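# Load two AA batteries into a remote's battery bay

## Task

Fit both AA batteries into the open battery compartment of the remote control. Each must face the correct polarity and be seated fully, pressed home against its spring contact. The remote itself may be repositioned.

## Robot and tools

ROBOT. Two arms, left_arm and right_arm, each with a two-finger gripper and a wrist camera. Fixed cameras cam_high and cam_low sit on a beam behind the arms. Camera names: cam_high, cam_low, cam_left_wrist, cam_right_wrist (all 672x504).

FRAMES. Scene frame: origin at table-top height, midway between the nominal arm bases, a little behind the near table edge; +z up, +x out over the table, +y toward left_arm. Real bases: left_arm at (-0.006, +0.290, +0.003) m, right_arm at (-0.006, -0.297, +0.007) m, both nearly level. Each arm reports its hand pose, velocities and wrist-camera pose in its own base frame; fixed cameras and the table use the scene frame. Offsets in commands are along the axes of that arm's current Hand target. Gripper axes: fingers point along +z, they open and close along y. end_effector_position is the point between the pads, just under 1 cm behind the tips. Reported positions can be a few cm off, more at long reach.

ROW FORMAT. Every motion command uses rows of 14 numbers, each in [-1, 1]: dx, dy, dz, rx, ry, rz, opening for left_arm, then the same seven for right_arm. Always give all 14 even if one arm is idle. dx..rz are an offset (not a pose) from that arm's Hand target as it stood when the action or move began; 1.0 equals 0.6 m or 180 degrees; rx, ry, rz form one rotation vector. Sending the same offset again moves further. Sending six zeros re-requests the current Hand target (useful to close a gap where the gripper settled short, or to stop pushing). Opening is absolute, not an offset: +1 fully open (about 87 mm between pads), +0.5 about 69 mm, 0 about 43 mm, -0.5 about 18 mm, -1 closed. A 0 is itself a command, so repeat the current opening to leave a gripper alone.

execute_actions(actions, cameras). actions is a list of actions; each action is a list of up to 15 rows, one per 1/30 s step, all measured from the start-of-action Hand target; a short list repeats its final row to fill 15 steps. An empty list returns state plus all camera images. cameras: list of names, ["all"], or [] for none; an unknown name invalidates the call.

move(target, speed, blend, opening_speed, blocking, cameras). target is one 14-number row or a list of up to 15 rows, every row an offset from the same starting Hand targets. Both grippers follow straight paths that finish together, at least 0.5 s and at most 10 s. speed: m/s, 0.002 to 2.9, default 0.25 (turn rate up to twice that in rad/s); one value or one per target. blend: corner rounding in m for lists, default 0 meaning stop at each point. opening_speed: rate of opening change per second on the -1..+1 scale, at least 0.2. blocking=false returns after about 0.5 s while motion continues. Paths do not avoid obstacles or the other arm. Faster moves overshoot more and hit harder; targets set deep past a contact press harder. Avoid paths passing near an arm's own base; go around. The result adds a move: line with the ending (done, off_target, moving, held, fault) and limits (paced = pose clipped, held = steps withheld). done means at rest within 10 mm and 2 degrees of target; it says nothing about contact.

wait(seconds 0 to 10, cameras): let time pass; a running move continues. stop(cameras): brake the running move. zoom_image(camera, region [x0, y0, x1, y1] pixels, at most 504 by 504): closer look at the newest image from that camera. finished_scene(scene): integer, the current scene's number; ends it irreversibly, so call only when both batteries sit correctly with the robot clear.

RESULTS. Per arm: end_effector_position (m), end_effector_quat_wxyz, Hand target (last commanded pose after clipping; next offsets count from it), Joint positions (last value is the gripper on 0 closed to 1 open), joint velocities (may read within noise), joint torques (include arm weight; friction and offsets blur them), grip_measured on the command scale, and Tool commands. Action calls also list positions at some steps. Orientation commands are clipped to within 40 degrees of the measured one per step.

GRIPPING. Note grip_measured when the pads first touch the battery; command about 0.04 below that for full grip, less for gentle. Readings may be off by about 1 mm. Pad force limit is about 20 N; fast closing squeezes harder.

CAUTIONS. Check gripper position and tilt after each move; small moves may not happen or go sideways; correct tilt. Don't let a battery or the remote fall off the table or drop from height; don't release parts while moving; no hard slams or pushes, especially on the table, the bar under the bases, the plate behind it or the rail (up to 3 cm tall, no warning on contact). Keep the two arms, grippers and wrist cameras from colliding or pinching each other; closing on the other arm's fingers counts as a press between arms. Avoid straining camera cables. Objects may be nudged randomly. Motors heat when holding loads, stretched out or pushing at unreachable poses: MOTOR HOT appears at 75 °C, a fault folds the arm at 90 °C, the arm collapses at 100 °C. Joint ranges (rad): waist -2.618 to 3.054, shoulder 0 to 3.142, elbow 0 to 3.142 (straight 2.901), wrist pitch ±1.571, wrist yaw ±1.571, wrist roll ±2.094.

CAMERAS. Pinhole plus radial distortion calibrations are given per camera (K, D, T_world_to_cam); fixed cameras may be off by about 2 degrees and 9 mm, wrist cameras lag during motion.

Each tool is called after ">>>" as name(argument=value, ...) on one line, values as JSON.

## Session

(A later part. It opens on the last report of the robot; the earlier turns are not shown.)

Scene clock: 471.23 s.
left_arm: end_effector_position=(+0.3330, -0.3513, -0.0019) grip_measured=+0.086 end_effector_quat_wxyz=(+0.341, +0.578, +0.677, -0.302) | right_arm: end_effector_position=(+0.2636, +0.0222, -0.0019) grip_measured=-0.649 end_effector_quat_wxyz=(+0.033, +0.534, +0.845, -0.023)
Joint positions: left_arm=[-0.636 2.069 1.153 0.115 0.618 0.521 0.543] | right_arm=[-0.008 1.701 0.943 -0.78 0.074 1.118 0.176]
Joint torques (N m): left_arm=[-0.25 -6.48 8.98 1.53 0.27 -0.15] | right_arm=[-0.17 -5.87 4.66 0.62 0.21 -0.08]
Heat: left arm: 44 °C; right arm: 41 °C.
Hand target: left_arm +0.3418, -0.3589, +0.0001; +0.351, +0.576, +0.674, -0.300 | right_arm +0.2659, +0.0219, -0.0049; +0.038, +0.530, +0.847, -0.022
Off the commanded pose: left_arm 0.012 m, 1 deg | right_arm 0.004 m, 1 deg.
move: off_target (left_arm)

>>> move(target=[[0,0,0,0,0,0,0.0, 0,0,0,0,0,0,-0.5],[0,0,0,0,0,0,0.0, 0.0005,-0.002,0.0065,0,0,0,-0.5],[0,0,0,0,0,0,0.0, 0.0005,-0.002,0.0065,0,0,0,-0.7]], opening_speed=0.5, speed=0.05, cameras=["cam_right_wrist"])

>>> zoom_image(camera="cam_right_wrist", region=[250, 200, 410, 360])

Scene clock: 477.30 s.
left_arm: end_effector_position=(+0.3330, -0.3513, -0.0019) grip_measured=+0.086 end_effector_quat_wxyz=(+0.341, +0.578, +0.677, -0.302) | right_arm: end_effector_position=(+0.2613, +0.0223, -0.0072) grip_measured=-0.601 end_effector_quat_wxyz=(+0.031, +0.534, +0.845, -0.024)
Joint positions: left_arm=[-0.636 2.069 1.153 0.115 0.618 0.521 0.543] | right_arm=[-0.008 1.709 0.927 -0.762 0.074 1.118 0.2]
Joint torques (N m): left_arm=[-0.24 -6.43 9.01 1.52 0.26 -0.13] | right_arm=[-0.2 -6.13 4.88 0.66 0.19 -0.12]
Heat: left arm: 44 °C; right arm: 40 °C.
Hand target: left_arm +0.3418, -0.3589, +0.0001; +0.351, +0.576, +0.674, -0.300 | right_arm +0.2648, +0.0213, -0.0089; +0.038, +0.530, +0.847, -0.023
Off the commanded pose: left_arm 0.012 m, 1 deg | right_arm 0.004 m, 1 deg.
move: off_target (left_arm)
camera_calibration:
cam_right_wrist: T_world_to_cam=[[-0.896682, -0.442661, -0.00369145, 0.240199], [-0.317353, 0.636991, 0.702517, 0.0962098], [-0.308625, 0.631105, -0.711658, 0.207076], [0, 0, 0, 1]] pos_world=[0.309823, -0.0856447, 0.0806647]
Images, in order (width x height): cam_right_wrist 672x504.

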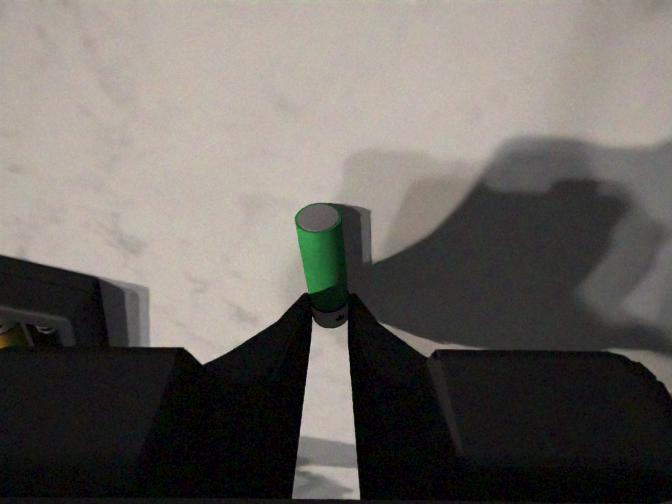

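Scaled by 3.150 from the camera's 672x504 image, which has a finer 960x720 frame.

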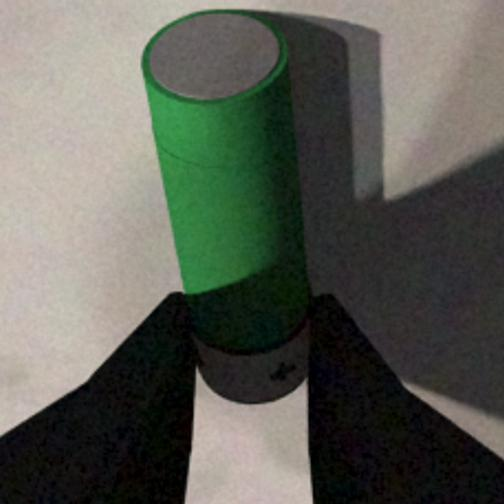

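>>> move(target=[[0,0,0,0,0,0,0.0, 0,0,0,0,0,0,-0.4],[0,0,0,0,0,0,0.0, -0.0073,0,-0.083,0,0,0,-0.4],[0,0,0,0,0,0,0.0, -0.0103,0.0027,-0.0743,-0.0024,0,-0.0277,-0.25]], opening_speed=0.5, speed=0.08, cameras=["cam_right_wrist"])

Scene clock: 497.93 s.
left_arm: end_effector_position=(+0.3330, -0.3513, -0.0019) grip_measured=+0.086 end_effector_quat_wxyz=(+0.341, +0.578, +0.677, -0.302) | right_arm: end_effector_position=(+0.2539, +0.0207, +0.0315) grip_measured=-0.250 end_effector_quat_wxyz=(+0.020, +0.498, +0.867, -0.031)
Joint positions: left_arm=[-0.636 2.069 1.153 0.115 0.618 0.521 0.543] | right_arm=[-0.008 1.645 1.025 -0.946 0.074 1.035 0.375]
Joint torques (N m): left_arm=[-0.24 -6.49 9.02 1.52 0.26 -0.14] | right_arm=[-0.18 -5.93 7.27 0.62 0.14 -0.19]
Heat: left arm: 44 °C; right arm: 40 °C.
Hand target: left_arm +0.3418, -0.3589, +0.0001; +0.351, +0.576, +0.674, -0.300 | right_arm +0.2672, +0.0200, +0.0361; +0.039, +0.492, +0.869, -0.021
Off the commanded pose: left_arm 0.012 m, 1 deg | right_arm 0.014 m, 2 deg.
move: off_target (left_arm, right_arm); target 3's new opening was sent with right_arm's hand 0.014 m and 3 deg from that target
camera_calibration:
cam_right_wrist: T_world_to_cam=[[-0.856655, -0.515435, 0.0216486, 0.223556], [-0.349121, 0.610114, 0.711249, 0.0760278], [-0.379811, 0.601737, -0.702607, 0.25175], [0, 0, 0, 1]] pos_world=[0.31367, -0.0826442, 0.117967]
Images, in order (width x height): cam_right_wrist 672x504.

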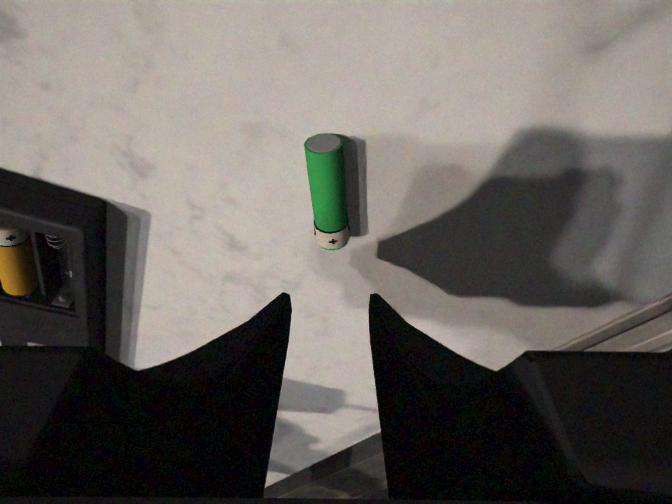

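>>> move(target=[[0,0,0,0,0,0,0.0, -0.004,-0.0157,0.015,-0.0019,0,-0.0221,-0.25],[0,0,0,0,0,0,0.0, 0.0007,-0.0157,0.0678,-0.0019,0,-0.0221,-0.25]], speed=0.08, cameras=["cam_right_wrist"])

>>> zoom_image(camera="cam_right_wrist", region=[250, 200, 410, 360])

Scene clock: 509.93 s.
left_arm: end_effector_position=(+0.3330, -0.3513, -0.0019) grip_measured=+0.086 end_effector_quat_wxyz=(+0.341, +0.578, +0.677, -0.302) | right_arm: end_effector_position=(+0.2563, +0.0136, -0.0035) grip_measured=-0.250 end_effector_quat_wxyz=(+0.033, +0.465, +0.884, -0.025)
Joint positions: left_arm=[-0.636 2.069 1.153 0.115 0.618 0.521 0.543] | right_arm=[-0.027 1.696 0.93 -0.768 0.074 0.941 0.375]
Joint torques (N m): left_arm=[-0.25 -6.46 8.96 1.52 0.26 -0.13] | right_arm=[-0.75 -6 4.77 0.67 0.07 -0.26]
Heat: left arm: 44 °C; right arm: 41 °C.
Hand target: left_arm +0.3418, -0.3589, +0.0001; +0.351, +0.576, +0.674, -0.300 | right_arm +0.2608, +0.0124, -0.0045; +0.039, +0.461, +0.886, -0.020
Off the commanded pose: left_arm 0.012 m, 1 deg | right_arm 0.005 m, 1 deg.
move: off_target (left_arm)
camera_calibration:
cam_right_wrist: T_world_to_cam=[[-0.816275, -0.577659, 0.00229495, 0.213207], [-0.410948, 0.583483, 0.700478, 0.122224], [-0.405976, 0.57084, -0.71367, 0.239435], [0, 0, 0, 1]] pos_world=[0.321468, -0.0848338, 0.0847731]
Images, in order (width x height): cam_right_wrist 672x504.

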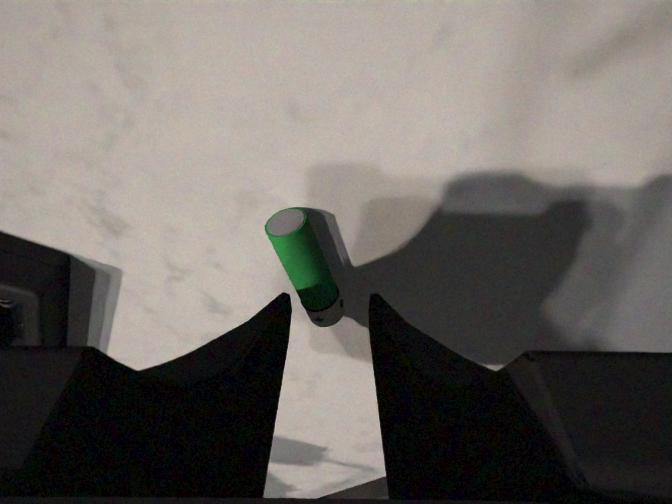

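Scaled by 3.150 from the camera's 672x504 image, which has a finer 960x720 frame.

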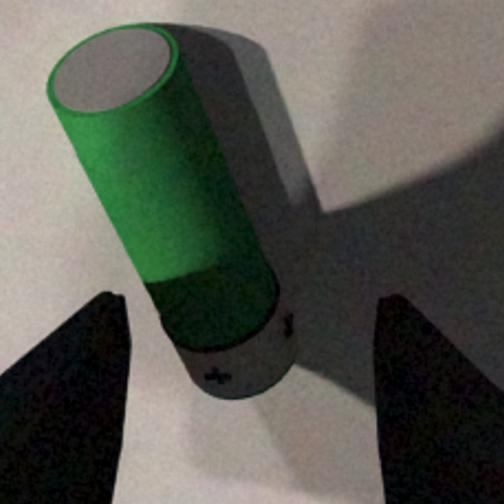

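>>> wait(seconds=0.5, cameras=["cam_right_wrist"])

>>> zoom_image(camera="cam_right_wrist", region=[250, 200, 410, 360])

Scene clock: 521.70 s.
left_arm: end_effector_position=(+0.3330, -0.3513, -0.0019) grip_measured=+0.086 end_effector_quat_wxyz=(+0.341, +0.578, +0.677, -0.302) | right_arm: end_effector_position=(+0.2564, +0.0136, -0.0035) grip_measured=-0.250 end_effector_quat_wxyz=(+0.033, +0.465, +0.884, -0.025)
Joint positions: left_arm=[-0.636 2.069 1.153 0.115 0.618 0.521 0.543] | right_arm=[-0.027 1.696 0.93 -0.767 0.074 0.941 0.375]
Joint torques (N m): left_arm=[-0.28 -6.46 8.99 1.53 0.26 -0.14] | right_arm=[-0.73 -6.12 4.9 0.67 0.17 -0.19]
Heat: left arm: 44 °C; right arm: 41 °C.
Hand target: left_arm +0.3418, -0.3589, +0.0001; +0.351, +0.576, +0.674, -0.300 | right_arm +0.2608, +0.0124, -0.0045; +0.039, +0.461, +0.886, -0.020
Tool commands: left_gripper/opening=+0.0 right_gripper/opening=-0.25
Off the commanded pose: left_arm 0.012 m, 1 deg | right_arm 0.005 m, 1 deg.
wait: 0.50 s; at rest from the start
camera_calibration:
cam_right_wrist: T_world_to_cam=[[-0.81624, -0.577709, 0.00200675, 0.213216], [-0.411239, 0.583469, 0.700319, 0.12233], [-0.405751, 0.570804, -0.713827, 0.239373], [0, 0, 0, 1]] pos_world=[0.321468, -0.0848338, 0.0847732]
Images, in order (width x height): cam_right_wrist 672x504.

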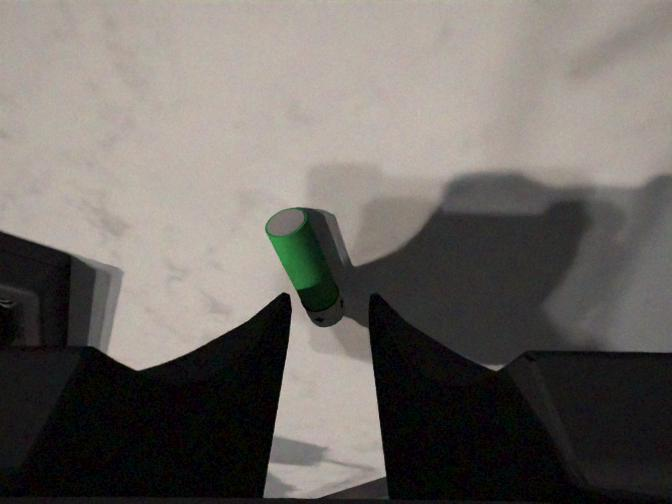

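Scaled by 3.150 from the camera's 672x504 image, which has a finer 960x720 frame.

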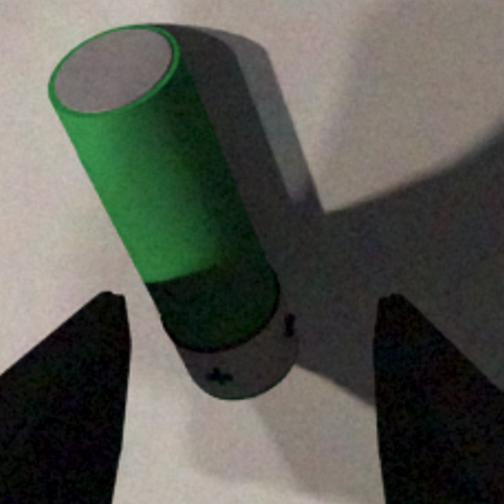

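>>> move(target=[0,0,0,0,0,0,0.0, 0,0,0,0,0,0,-0.7], opening_speed=0.3, cameras=["cam_right_wrist"])

>>> zoom_image(camera="cam_right_wrist", region=[250, 200, 410, 360])

Scene clock: 526.93 s.
left_arm: end_effector_position=(+0.3330, -0.3513, -0.0019) grip_measured=+0.086 end_effector_quat_wxyz=(+0.341, +0.578, +0.677, -0.302) | right_arm: end_effector_position=(+0.2567, +0.0136, -0.0035) grip_measured=-0.613 end_effector_quat_wxyz=(+0.033, +0.465, +0.884, -0.025)
Joint positions: left_arm=[-0.636 2.069 1.153 0.115 0.618 0.521 0.543] | right_arm=[-0.027 1.696 0.93 -0.766 0.074 0.941 0.194]
Joint torques (N m): left_arm=[-0.24 -6.43 9.01 1.51 0.26 -0.15] | right_arm=[-0.87 -6.06 4.93 0.68 0.12 -0.18]
Heat: left arm: 44 °C; right arm: 41 °C.
Hand target: left_arm +0.3418, -0.3589, +0.0001; +0.351, +0.576, +0.674, -0.300 | right_arm +0.2608, +0.0124, -0.0045; +0.039, +0.462, +0.886, -0.020
Off the commanded pose: left_arm 0.012 m, 1 deg | right_arm 0.004 m, 1 deg.
move: off_target (left_arm)
camera_calibration:
cam_right_wrist: T_world_to_cam=[[-0.816247, -0.577703, 0.00106624, 0.213461], [-0.41206, 0.583498, 0.699812, 0.122721], [-0.404905, 0.57078, -0.714326, 0.239222], [0, 0, 0, 1]] pos_world=[0.321668, -0.0848337, 0.0847734]
Images, in order (width x height): cam_right_wrist 672x504.

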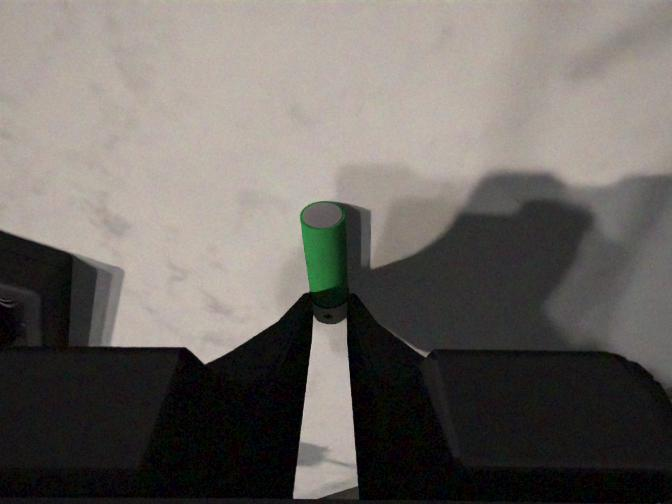

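Scaled by 3.150 from the camera's 672x504 image, which has a finer 960x720 frame.

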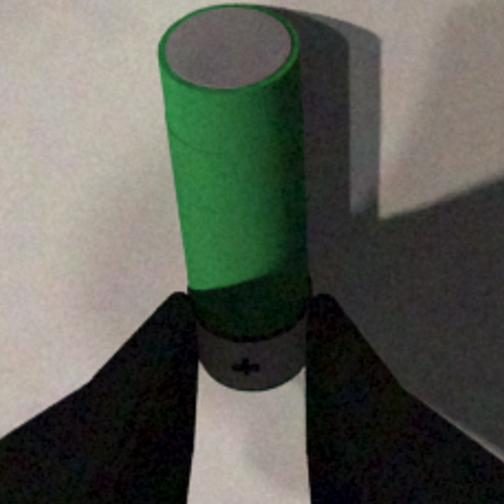

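>>> move(target=[[0,0,0,0,0,0,0.0, -0.0131,0,-0.1494,0,0,0,-0.72],[0,0,0,0,0,0,0.0, 0.0502,0.238,-0.1207,-0.0164,0.1136,0.1717,-0.72]], speed=[0.12,0.2], blend=[0.02,0], cameras=["cam_right_wrist","cam_high","cam_low"])

>>> zoom_image(camera="cam_right_wrist", region=[220, 200, 420, 400])

Scene clock: 547.97 s.
left_arm: end_effector_position=(+0.3330, -0.3513, -0.0019) grip_measured=+0.086 end_effector_quat_wxyz=(+0.341, +0.578, +0.677, -0.302) | right_arm: end_effector_position=(+0.3452, +0.1169, +0.0587) grip_measured=-0.614 end_effector_quat_wxyz=(-0.108, +0.674, +0.727, +0.076)
Joint positions: left_arm=[-0.636 2.069 1.153 0.115 0.618 0.521 0.543] | right_arm=[0.088 1.953 1.442 -1.093 -0.264 1.58 0.193]
Joint torques (N m): left_arm=[-0.24 -6.49 9.01 1.52 0.26 -0.14] | right_arm=[0.57 -8.4 7.47 0.49 -0.13 0.15]
Heat: left arm: 44 °C; right arm: 41 °C.
Hand target: left_arm +0.3418, -0.3589, +0.0001; +0.351, +0.576, +0.674, -0.300 | right_arm +0.3568, +0.1240, +0.0651; -0.101, +0.675, +0.725, +0.095
Off the commanded pose: left_arm 0.012 m, 1 deg | right_arm 0.015 m, 2 deg.
move: off_target (left_arm, right_arm)
camera_calibration:
cam_right_wrist: T_world_to_cam=[[-0.995819, -0.0893283, 0.0190806, 0.349241], [-0.0216778, 0.434037, 0.900634, -0.0737619], [-0.0887338, 0.896456, -0.434159, 0.0970155], [0, 0, 0, 1]] pos_world=[0.35479, -0.0237577, 0.101889]
Images, in order (width x height): cam_high 672x504, cam_low 672x504, cam_right_wrist 672x504.

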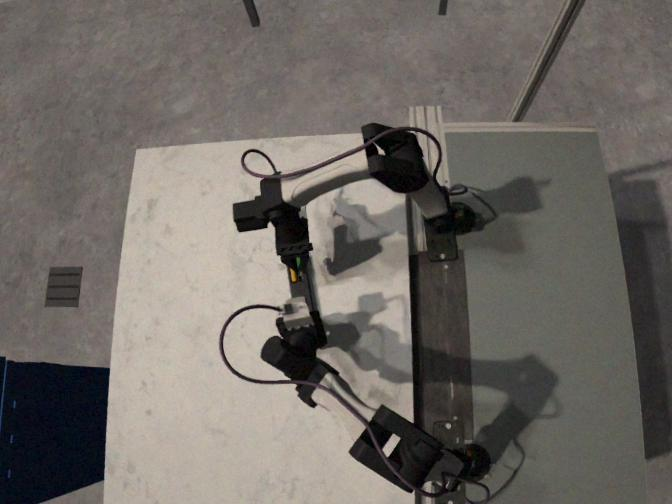

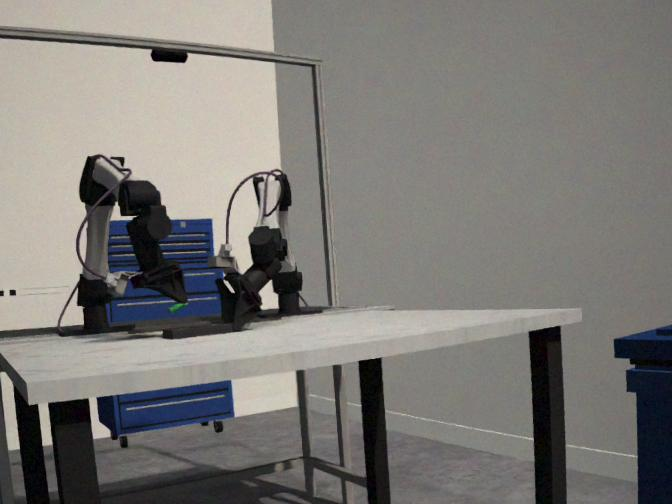

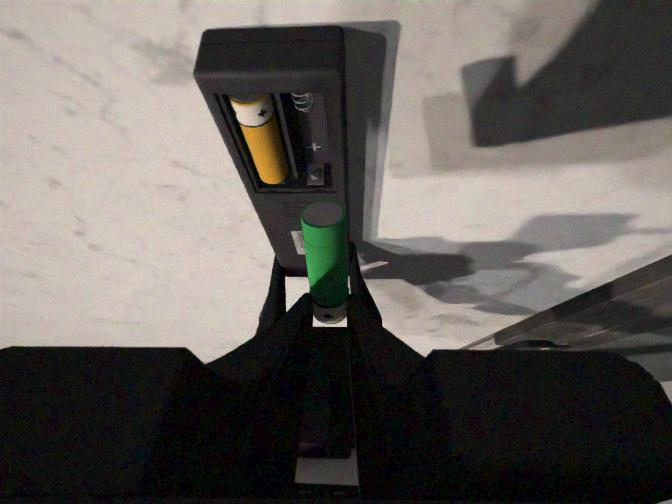

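Scaled by 2.520 from the camera's 672x504 image, which has a finer 960x720 frame.

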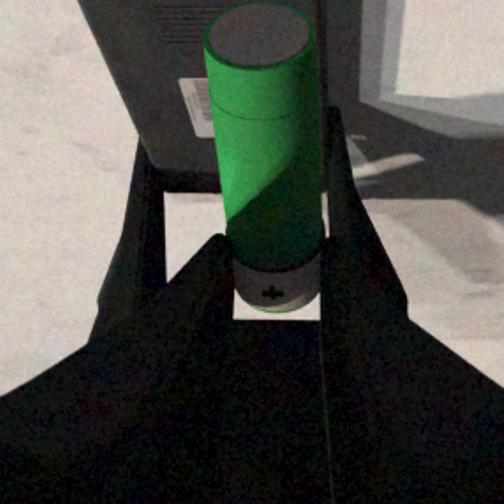

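>>> move(target=[0,0,0,0,0,0,0.0, -0.011,0.001,0.0473,0,0,0,-0.72], speed=0.1, cameras=["cam_right_wrist","cam_low"])

>>> zoom_image(camera="cam_right_wrist", region=[180, 60, 430, 310])

>>> zoom_image(camera="cam_low", region=[150, 270, 250, 350])

Scene clock: 565.70 s.
left_arm: end_effector_position=(+0.3330, -0.3513, -0.0019) grip_measured=+0.086 end_effector_quat_wxyz=(+0.341, +0.578, +0.677, -0.302) | right_arm: end_effector_position=(+0.3535, +0.1191, +0.0350) grip_measured=-0.614 end_effector_quat_wxyz=(-0.101, +0.673, +0.727, +0.085)
Joint positions: left_arm=[-0.636 2.069 1.153 0.115 0.618 0.521 0.543] | right_arm=[0.092 1.991 1.398 -0.987 -0.264 1.585 0.193]
Joint torques (N m): left_arm=[-0.27 -6.48 9.01 1.52 0.26 -0.15] | right_arm=[0.39 -8.69 5.03 0.56 -0.13 0.22]
Heat: left arm: 44 °C; right arm: 41 °C.
Hand target: left_arm +0.3418, -0.3589, +0.0001; +0.351, +0.576, +0.674, -0.300 | right_arm +0.3574, +0.1256, +0.0361; -0.101, +0.675, +0.725, +0.095
Off the commanded pose: left_arm 0.012 m, 1 deg | right_arm 0.008 m, 1 deg.
move: off_target (left_arm)
camera_calibration:
cam_right_wrist: T_world_to_cam=[[-0.996077, -0.088408, -0.00370502, 0.35884], [-0.04169, 0.431958, 0.90093, -0.0458948], [-0.078049, 0.89755, -0.433949, 0.0815624], [0, 0, 0, 1]] pos_world=[0.361885, -0.0216575, 0.0780714]
Images, in order (width x height): cam_low 672x504, cam_right_wrist 672x504.

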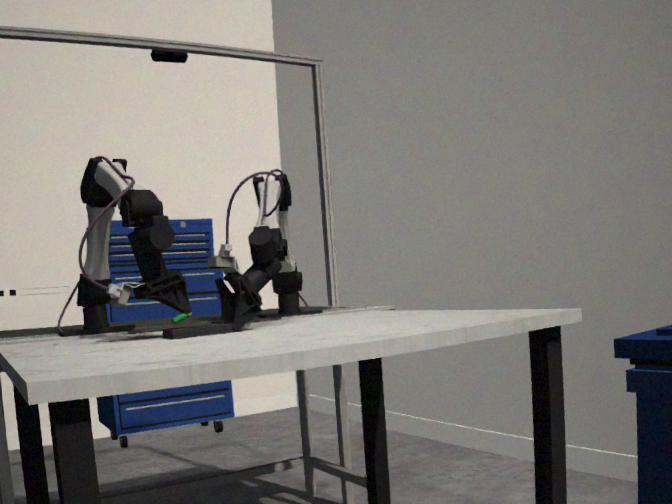

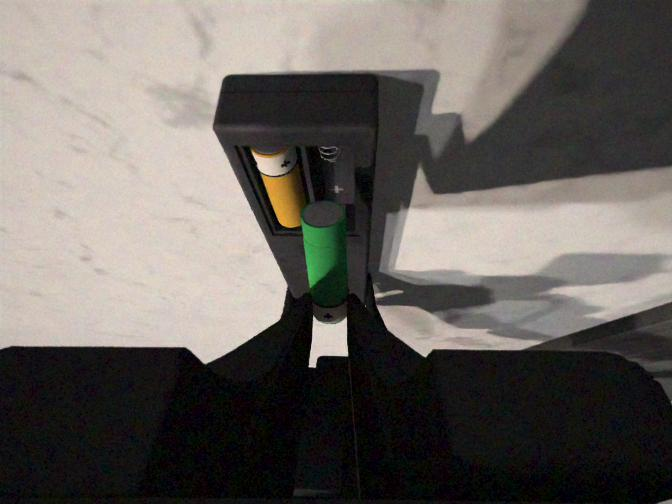

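Scaled by 2.016 from the camera's 672x504 image, which has a finer 960x720 frame.

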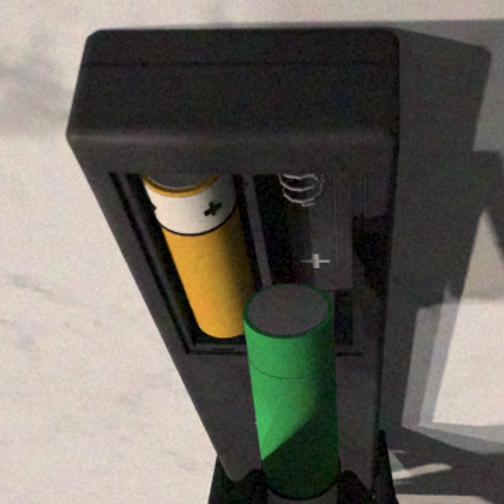

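Scaled by 5.040 from the camera's 672x504 image, which has a finer 960x720 frame.

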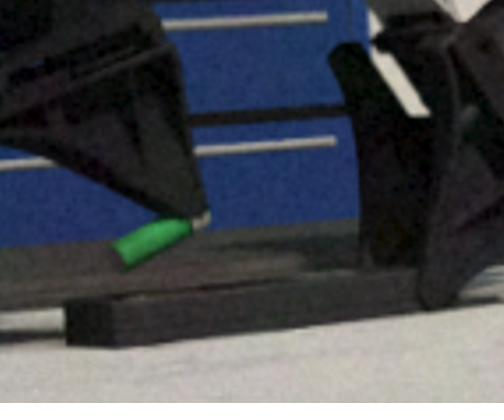

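>>> move(target=[0,0,0,0,0,0,0.0, -0.0125,-0.0043,0.0355,0,0,0,-0.72], speed=0.08, cameras=["cam_right_wrist","cam_low"])

>>> zoom_image(camera="cam_right_wrist", region=[180, 100, 430, 350])

>>> zoom_image(camera="cam_low", region=[150, 270, 250, 350])

Scene clock: 577.67 s.
left_arm: end_effector_position=(+0.3330, -0.3513, -0.0019) grip_measured=+0.086 end_effector_quat_wxyz=(+0.341, +0.578, +0.677, -0.302) | right_arm: end_effector_position=(+0.3511, +0.1193, +0.0138) grip_measured=-0.615 end_effector_quat_wxyz=(-0.102, +0.673, +0.727, +0.086)
Joint positions: left_arm=[-0.636 2.069 1.153 0.115 0.618 0.521 0.543] | right_arm=[0.092 2.013 1.339 -0.904 -0.268 1.585 0.193]
Joint torques (N m): left_arm=[-0.28 -6.42 9.03 1.52 0.26 -0.15] | right_arm=[0.38 -8.64 5.07 0.53 -0.09 0.18]
Heat: left arm: 45 °C; right arm: 40 °C.
Hand target: left_arm +0.3418, -0.3589, +0.0001; +0.351, +0.576, +0.674, -0.300 | right_arm +0.3549, +0.1241, +0.0136; -0.101, +0.675, +0.725, +0.095
Off the commanded pose: left_arm 0.012 m, 1 deg | right_arm 0.006 m, 1 deg.
move: off_target (left_arm)
camera_calibration:
cam_right_wrist: T_world_to_cam=[[-0.996111, -0.0879797, -0.00473172, 0.356456], [-0.0421935, 0.429193, 0.902227, -0.0264347], [-0.0773468, 0.898917, -0.431237, 0.0714907], [0, 0, 0, 1]] pos_world=[0.359484, -0.0215578, 0.0563662]
Images, in order (width x height): cam_low 672x504, cam_right_wrist 672x504.

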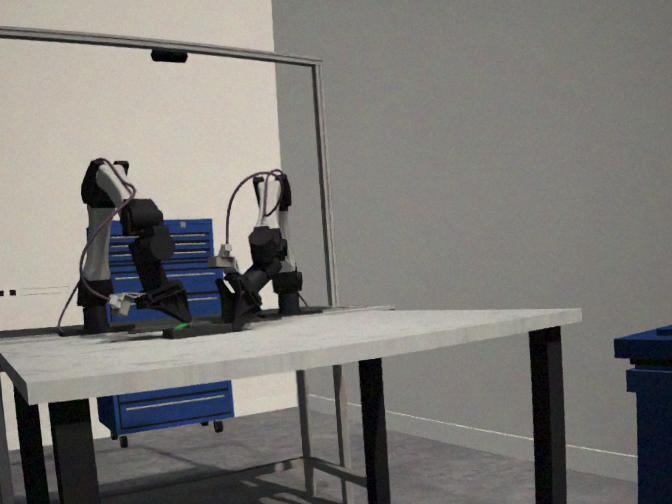

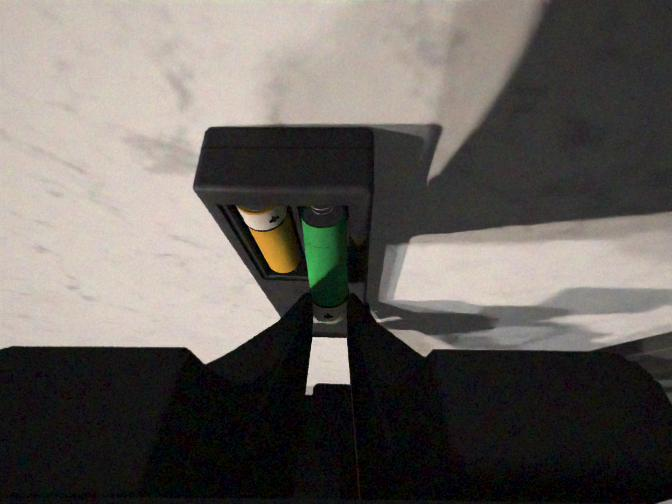

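Scaled by 2.016 from the camera's 672x504 image, which has a finer 960x720 frame.

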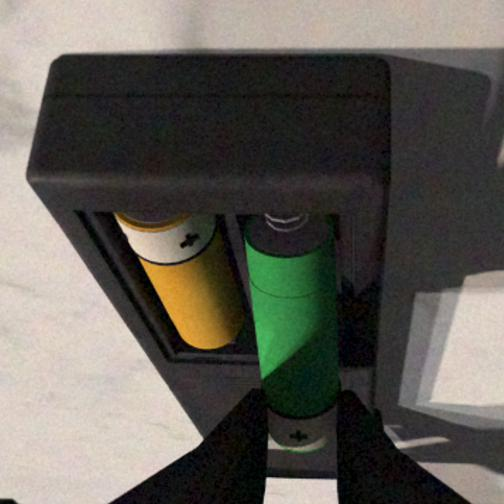

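Scaled by 5.040 from the camera's 672x504 image, which has a finer 960x720 frame.

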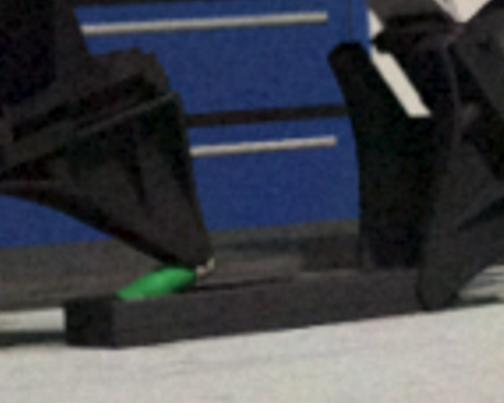

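>>> move(target=[0,0,0,0,0,0,0.0, -0.0338,0.0022,-0.0028,0,0,0,-0.75], speed=0.06, cameras=["cam_right_wrist","cam_low"])

>>> zoom_image(camera="cam_right_wrist", region=[180, 100, 430, 350])

>>> zoom_image(camera="cam_low", region=[150, 270, 250, 350])

Scene clock: 585.97 s.
left_arm: end_effector_position=(+0.3332, -0.3525, -0.0020) grip_measured=+0.086 end_effector_quat_wxyz=(+0.342, +0.578, +0.676, -0.303) | right_arm: end_effector_position=(+0.3526, +0.1129, +0.0136) grip_measured=-0.615 end_effector_quat_wxyz=(-0.115, +0.674, +0.723, +0.098)
Joint positions: left_arm=[-0.637 2.071 1.153 0.122 0.618 0.517 0.543] | right_arm=[0.059 2.023 1.339 -0.904 -0.302 1.558 0.193]
Joint torques (N m): left_arm=[-0.12 -6.65 9.05 1.45 0.25 -0.11] | right_arm=[-1.43 -8.35 5.29 0.52 0.2 -0.17]
Heat: left arm: 45 °C; right arm: 40 °C.
Hand target: left_arm +0.3418, -0.3589, +0.0001; +0.351, +0.576, +0.674, -0.300 | right_arm +0.3577, +0.1042, +0.0097; -0.101, +0.675, +0.725, +0.095
Off the commanded pose: left_arm 0.011 m, 1 deg | right_arm 0.011 m, 2 deg.
move: off_target (left_arm, right_arm)
camera_calibration:
cam_right_wrist: T_world_to_cam=[[-0.99674, -0.0806163, -0.00317961, 0.356695], [-0.0350978, 0.39779, 0.916805, -0.0226377], [-0.0726447, 0.913928, -0.399322, 0.0734398], [0, 0, 0, 1]] pos_world=[0.360073, -0.0293582, 0.0512147]
Images, in order (width x height): cam_low 672x504, cam_right_wrist 672x504.

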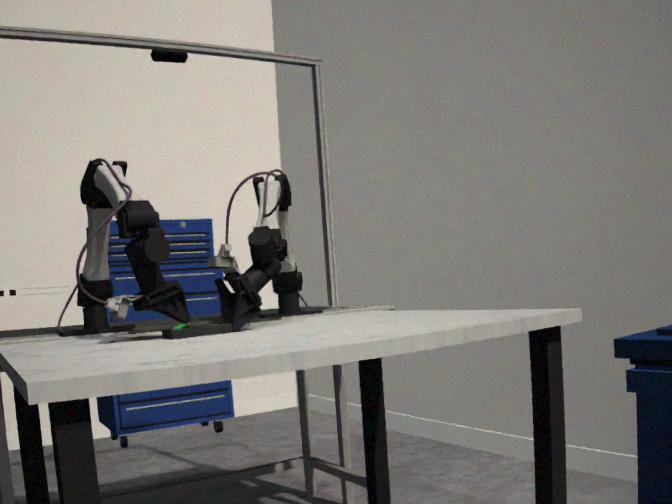

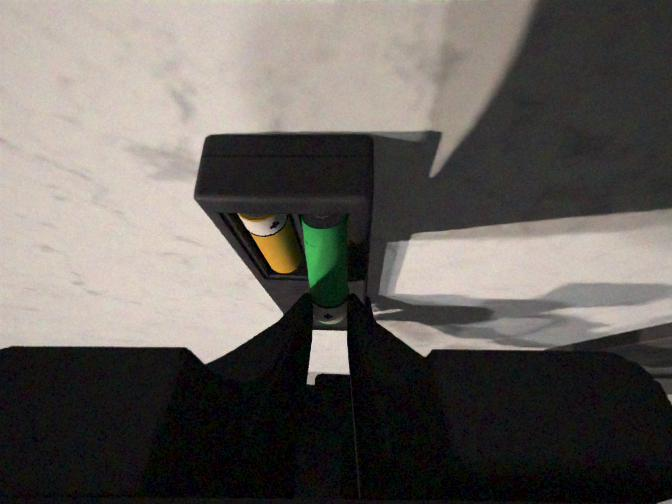

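Scaled by 2.016 from the camera's 672x504 image, which has a finer 960x720 frame.

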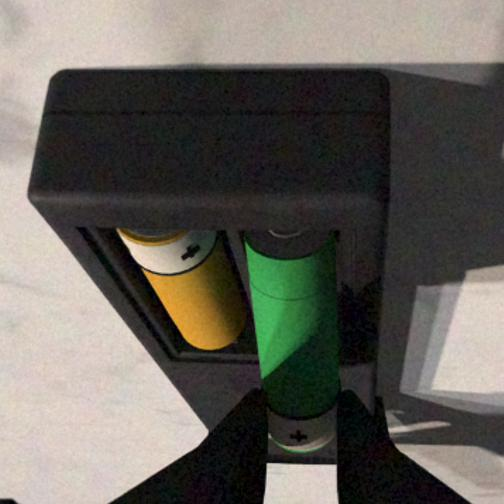

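Scaled by 5.040 from the camera's 672x504 image, which has a finer 960x720 frame.

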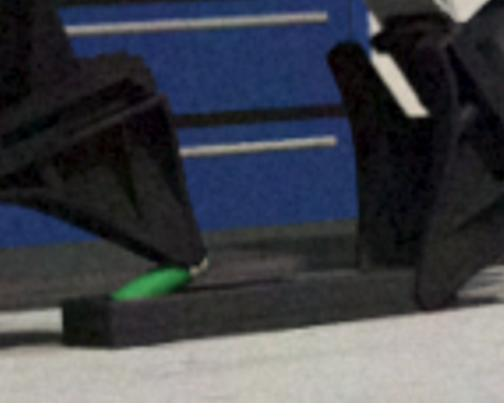

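>>> move(target=[0,0,0,0,0,0,0.0, -0.021,0.0008,-0.002,0,0,0,-0.76], speed=0.06, cameras=["cam_right_wrist","cam_low"])

>>> zoom_image(camera="cam_right_wrist", region=[180, 100, 430, 350])

>>> zoom_image(camera="cam_low", region=[150, 270, 250, 350])

Scene clock: 590.83 s.
left_arm: end_effector_position=(+0.3335, -0.3546, -0.0020) grip_measured=+0.086 end_effector_quat_wxyz=(+0.343, +0.578, +0.676, -0.303) | right_arm: end_effector_position=(+0.3528, +0.1082, +0.0144) grip_measured=-0.616 end_effector_quat_wxyz=(-0.125, +0.670, +0.723, +0.109)
Joint positions: left_arm=[-0.641 2.076 1.158 0.127 0.617 0.514 0.543] | right_arm=[0.032 2.029 1.339 -0.906 -0.334 1.523 0.192]
Joint torques (N m): left_arm=[0.16 -6.98 8.69 1.43 0.27 -0.07] | right_arm=[-2.09 -8.31 5.56 0.41 0.51 -0.15]
Heat: left arm: 45 °C; right arm: 41 °C.
Hand target: left_arm +0.3418, -0.3588, +0.0000; +0.351, +0.576, +0.674, -0.300 | right_arm +0.3591, +0.0918, +0.0073; -0.101, +0.675, +0.725, +0.095
Off the commanded pose: left_arm 0.010 m, 1 deg | right_arm 0.019 m, 3 deg.
move: off_target (right_arm)
camera_calibration:
cam_right_wrist: T_world_to_cam=[[-0.99623, -0.0864693, -0.0070283, 0.357104], [-0.038495, 0.367996, 0.92903, -0.0171215], [-0.0777462, 0.925798, -0.369937, 0.0782503], [0, 0, 0, 1]] pos_world=[0.361183, -0.0352648, 0.0473639]
Images, in order (width x height): cam_low 672x504, cam_right_wrist 672x504.

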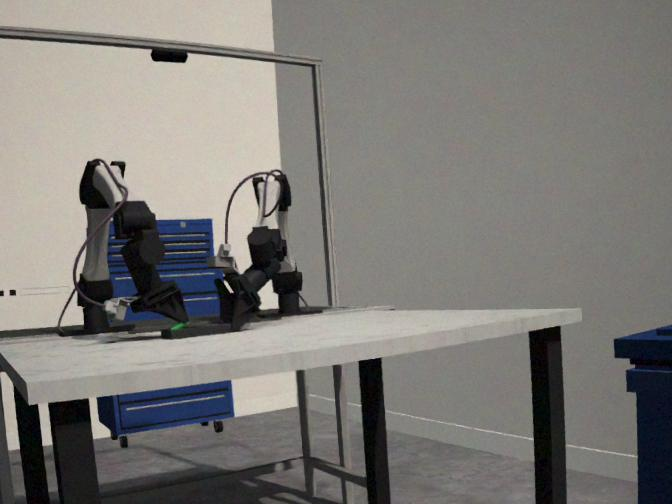

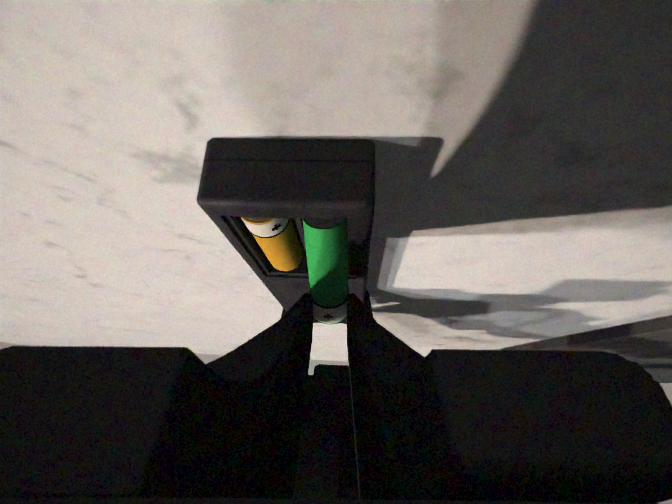

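Scaled by 2.016 from the camera's 672x504 image, which has a finer 960x720 frame.

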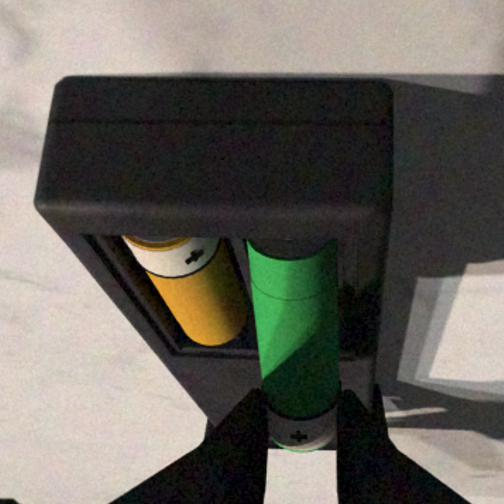

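Scaled by 5.040 from the camera's 672x504 image, which has a finer 960x720 frame.

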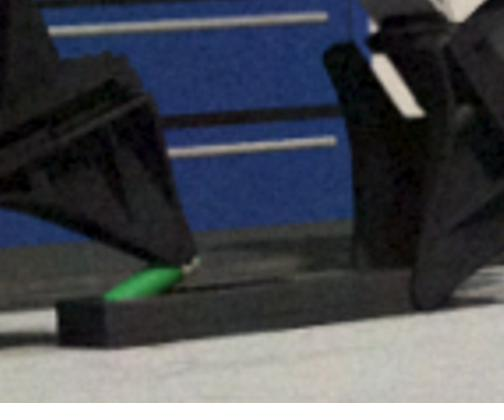

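>>> move(target=[0,0,0,0,0,0,0.0, -0.0103,0.0,0.0178,0,-0.045,0,-0.76], speed=0.06, cameras=["cam_right_wrist","cam_low"])

>>> zoom_image(camera="cam_right_wrist", region=[180, 100, 430, 350])

>>> zoom_image(camera="cam_low", region=[150, 270, 250, 350])

Scene clock: 596.97 s.
left_arm: end_effector_position=(+0.3333, -0.3551, -0.0019) grip_measured=+0.086 end_effector_quat_wxyz=(+0.344, +0.578, +0.675, -0.303) | right_arm: end_effector_position=(+0.3518, +0.1087, +0.0066) grip_measured=-0.618 end_effector_quat_wxyz=(-0.095, +0.667, +0.735, +0.079)
Joint positions: left_arm=[-0.642 2.076 1.158 0.128 0.617 0.513 0.543] | right_arm=[0.071 2.029 1.339 -0.898 -0.248 1.544 0.191]
Joint torques (N m): left_arm=[0.21 -6.94 8.66 1.41 0.26 -0.07] | right_arm=[-0.91 -8.75 4.72 0.6 1.04 0.21]
Heat: left arm: 44 °C; right arm: 41 °C.
Hand target: left_arm +0.3418, -0.3588, +0.0000; +0.351, +0.576, +0.674, -0.300 | right_arm +0.3594, +0.0888, -0.0047; -0.050, +0.680, +0.730, +0.047
Off the commanded pose: left_arm 0.009 m, 1 deg | right_arm 0.024 m, 7 deg.
move: off_target (right_arm)
camera_calibration:
cam_right_wrist: T_world_to_cam=[[-0.994199, -0.107456, -0.0046846, 0.357603], [-0.052365, 0.445524, 0.893737, -0.0134966], [-0.0939506, 0.888798, -0.448566, 0.0850653], [0, 0, 0, 1]] pos_world=[0.362814, -0.031166, 0.0518951]
Images, in order (width x height): cam_low 672x504, cam_right_wrist 672x504.

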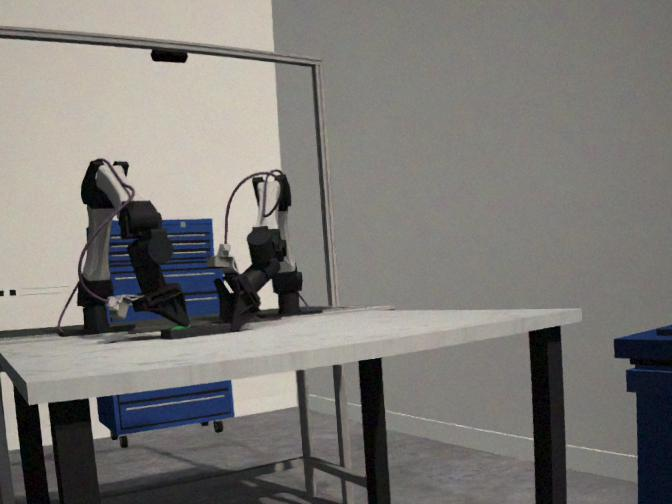

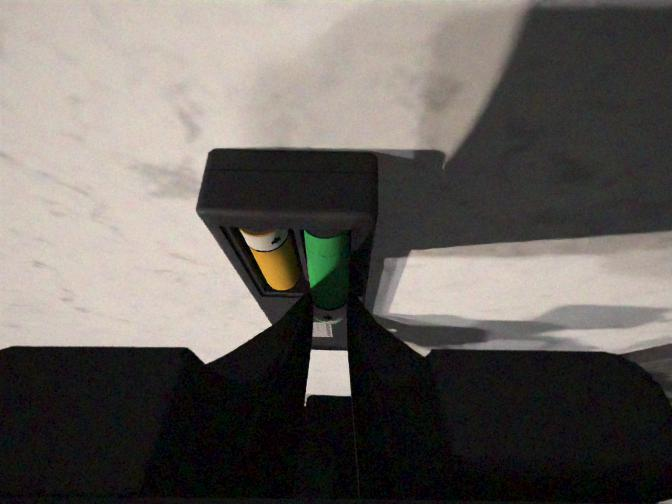

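Scaled by 2.016 from the camera's 672x504 image, which has a finer 960x720 frame.

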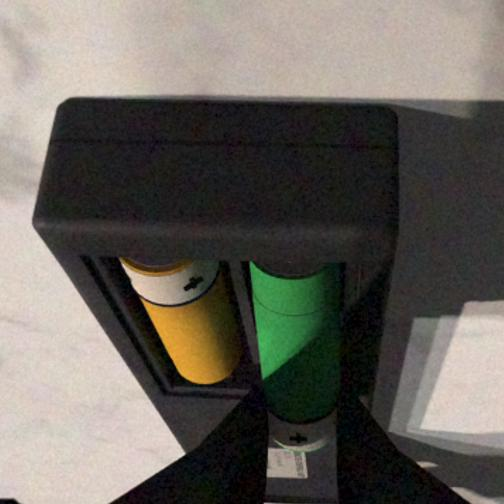

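Scaled by 5.040 from the camera's 672x504 image, which has a finer 960x720 frame.

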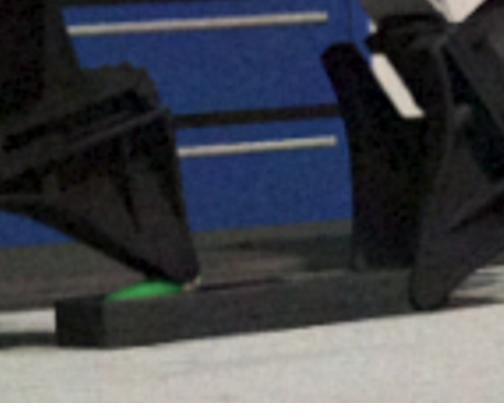

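>>> move(target=[0,0,0,0,0,0,0.0, -0.009,0.0,0.0155,0,-0.02,0,-0.76], speed=0.06, cameras=["cam_right_wrist","cam_low"])

>>> zoom_image(camera="cam_right_wrist", region=[180, 100, 430, 350])

>>> zoom_image(camera="cam_low", region=[150, 270, 250, 350])

Scene clock: 602.13 s.
left_arm: end_effector_position=(+0.3331, -0.3557, -0.0018) grip_measured=+0.086 end_effector_quat_wxyz=(+0.344, +0.578, +0.675, -0.303) | right_arm: end_effector_position=(+0.3520, +0.1078, +0.0027) grip_measured=-0.620 end_effector_quat_wxyz=(-0.080, +0.668, +0.737, +0.065)
Joint positions: left_arm=[-0.644 2.076 1.158 0.13 0.616 0.512 0.543] | right_arm=[0.087 2.029 1.337 -0.891 -0.207 1.559 0.19]
Joint torques (N m): left_arm=[0.34 -6.99 8.7 1.39 0.28 -0.05] | right_arm=[-0.73 -7.88 4.16 0.66 1.2 0.29]
Heat: left arm: 44 °C; right arm: 41 °C.
Hand target: left_arm +0.3417, -0.3588, +0.0000; +0.351, +0.576, +0.674, -0.300 | right_arm +0.3595, +0.0847, -0.0147; -0.027, +0.681, +0.732, +0.026
Off the commanded pose: left_arm 0.009 m, 1 deg | right_arm 0.030 m, 8 deg.
move: off_target (right_arm)
camera_calibration:
cam_right_wrist: T_world_to_cam=[[-0.993941, -0.109814, -0.00469488, 0.357768], [-0.0573639, 0.481826, 0.874387, -0.0116975], [-0.0937578, 0.869359, -0.485206, 0.0862499], [0, 0, 0, 1]] pos_world=[0.363016, -0.030058, 0.0537568]
Images, in order (width x height): cam_low 672x504, cam_right_wrist 672x504.

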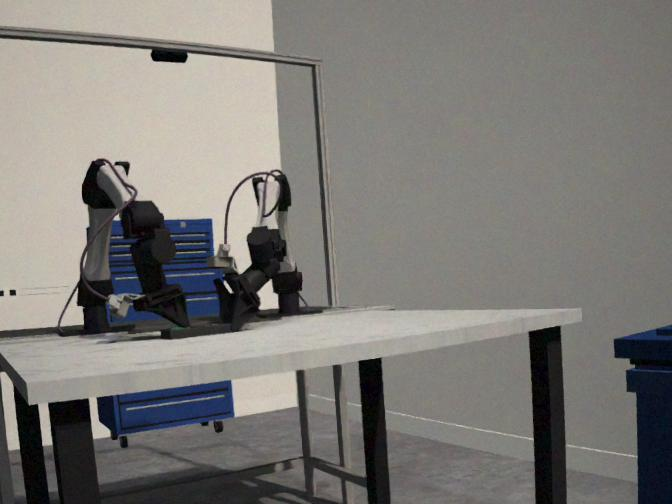

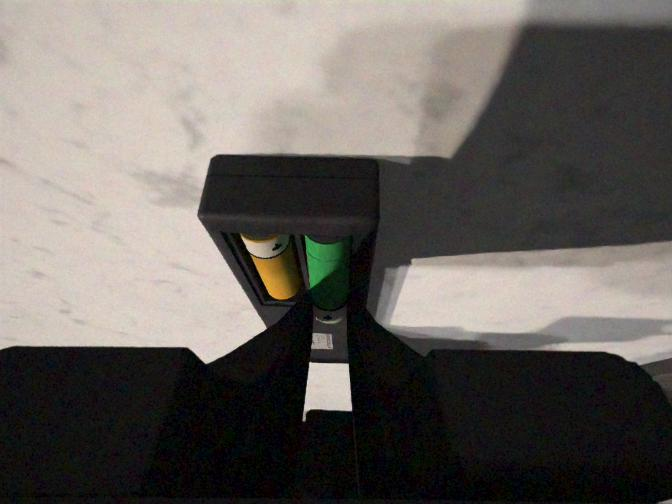

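Scaled by 2.016 from the camera's 672x504 image, which has a finer 960x720 frame.

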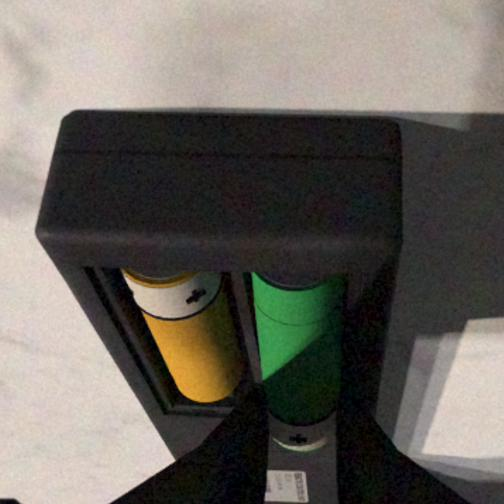

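Scaled by 5.040 from the camera's 672x504 image, which has a finer 960x720 frame.

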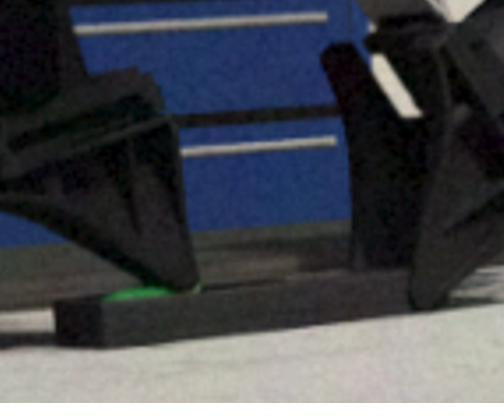

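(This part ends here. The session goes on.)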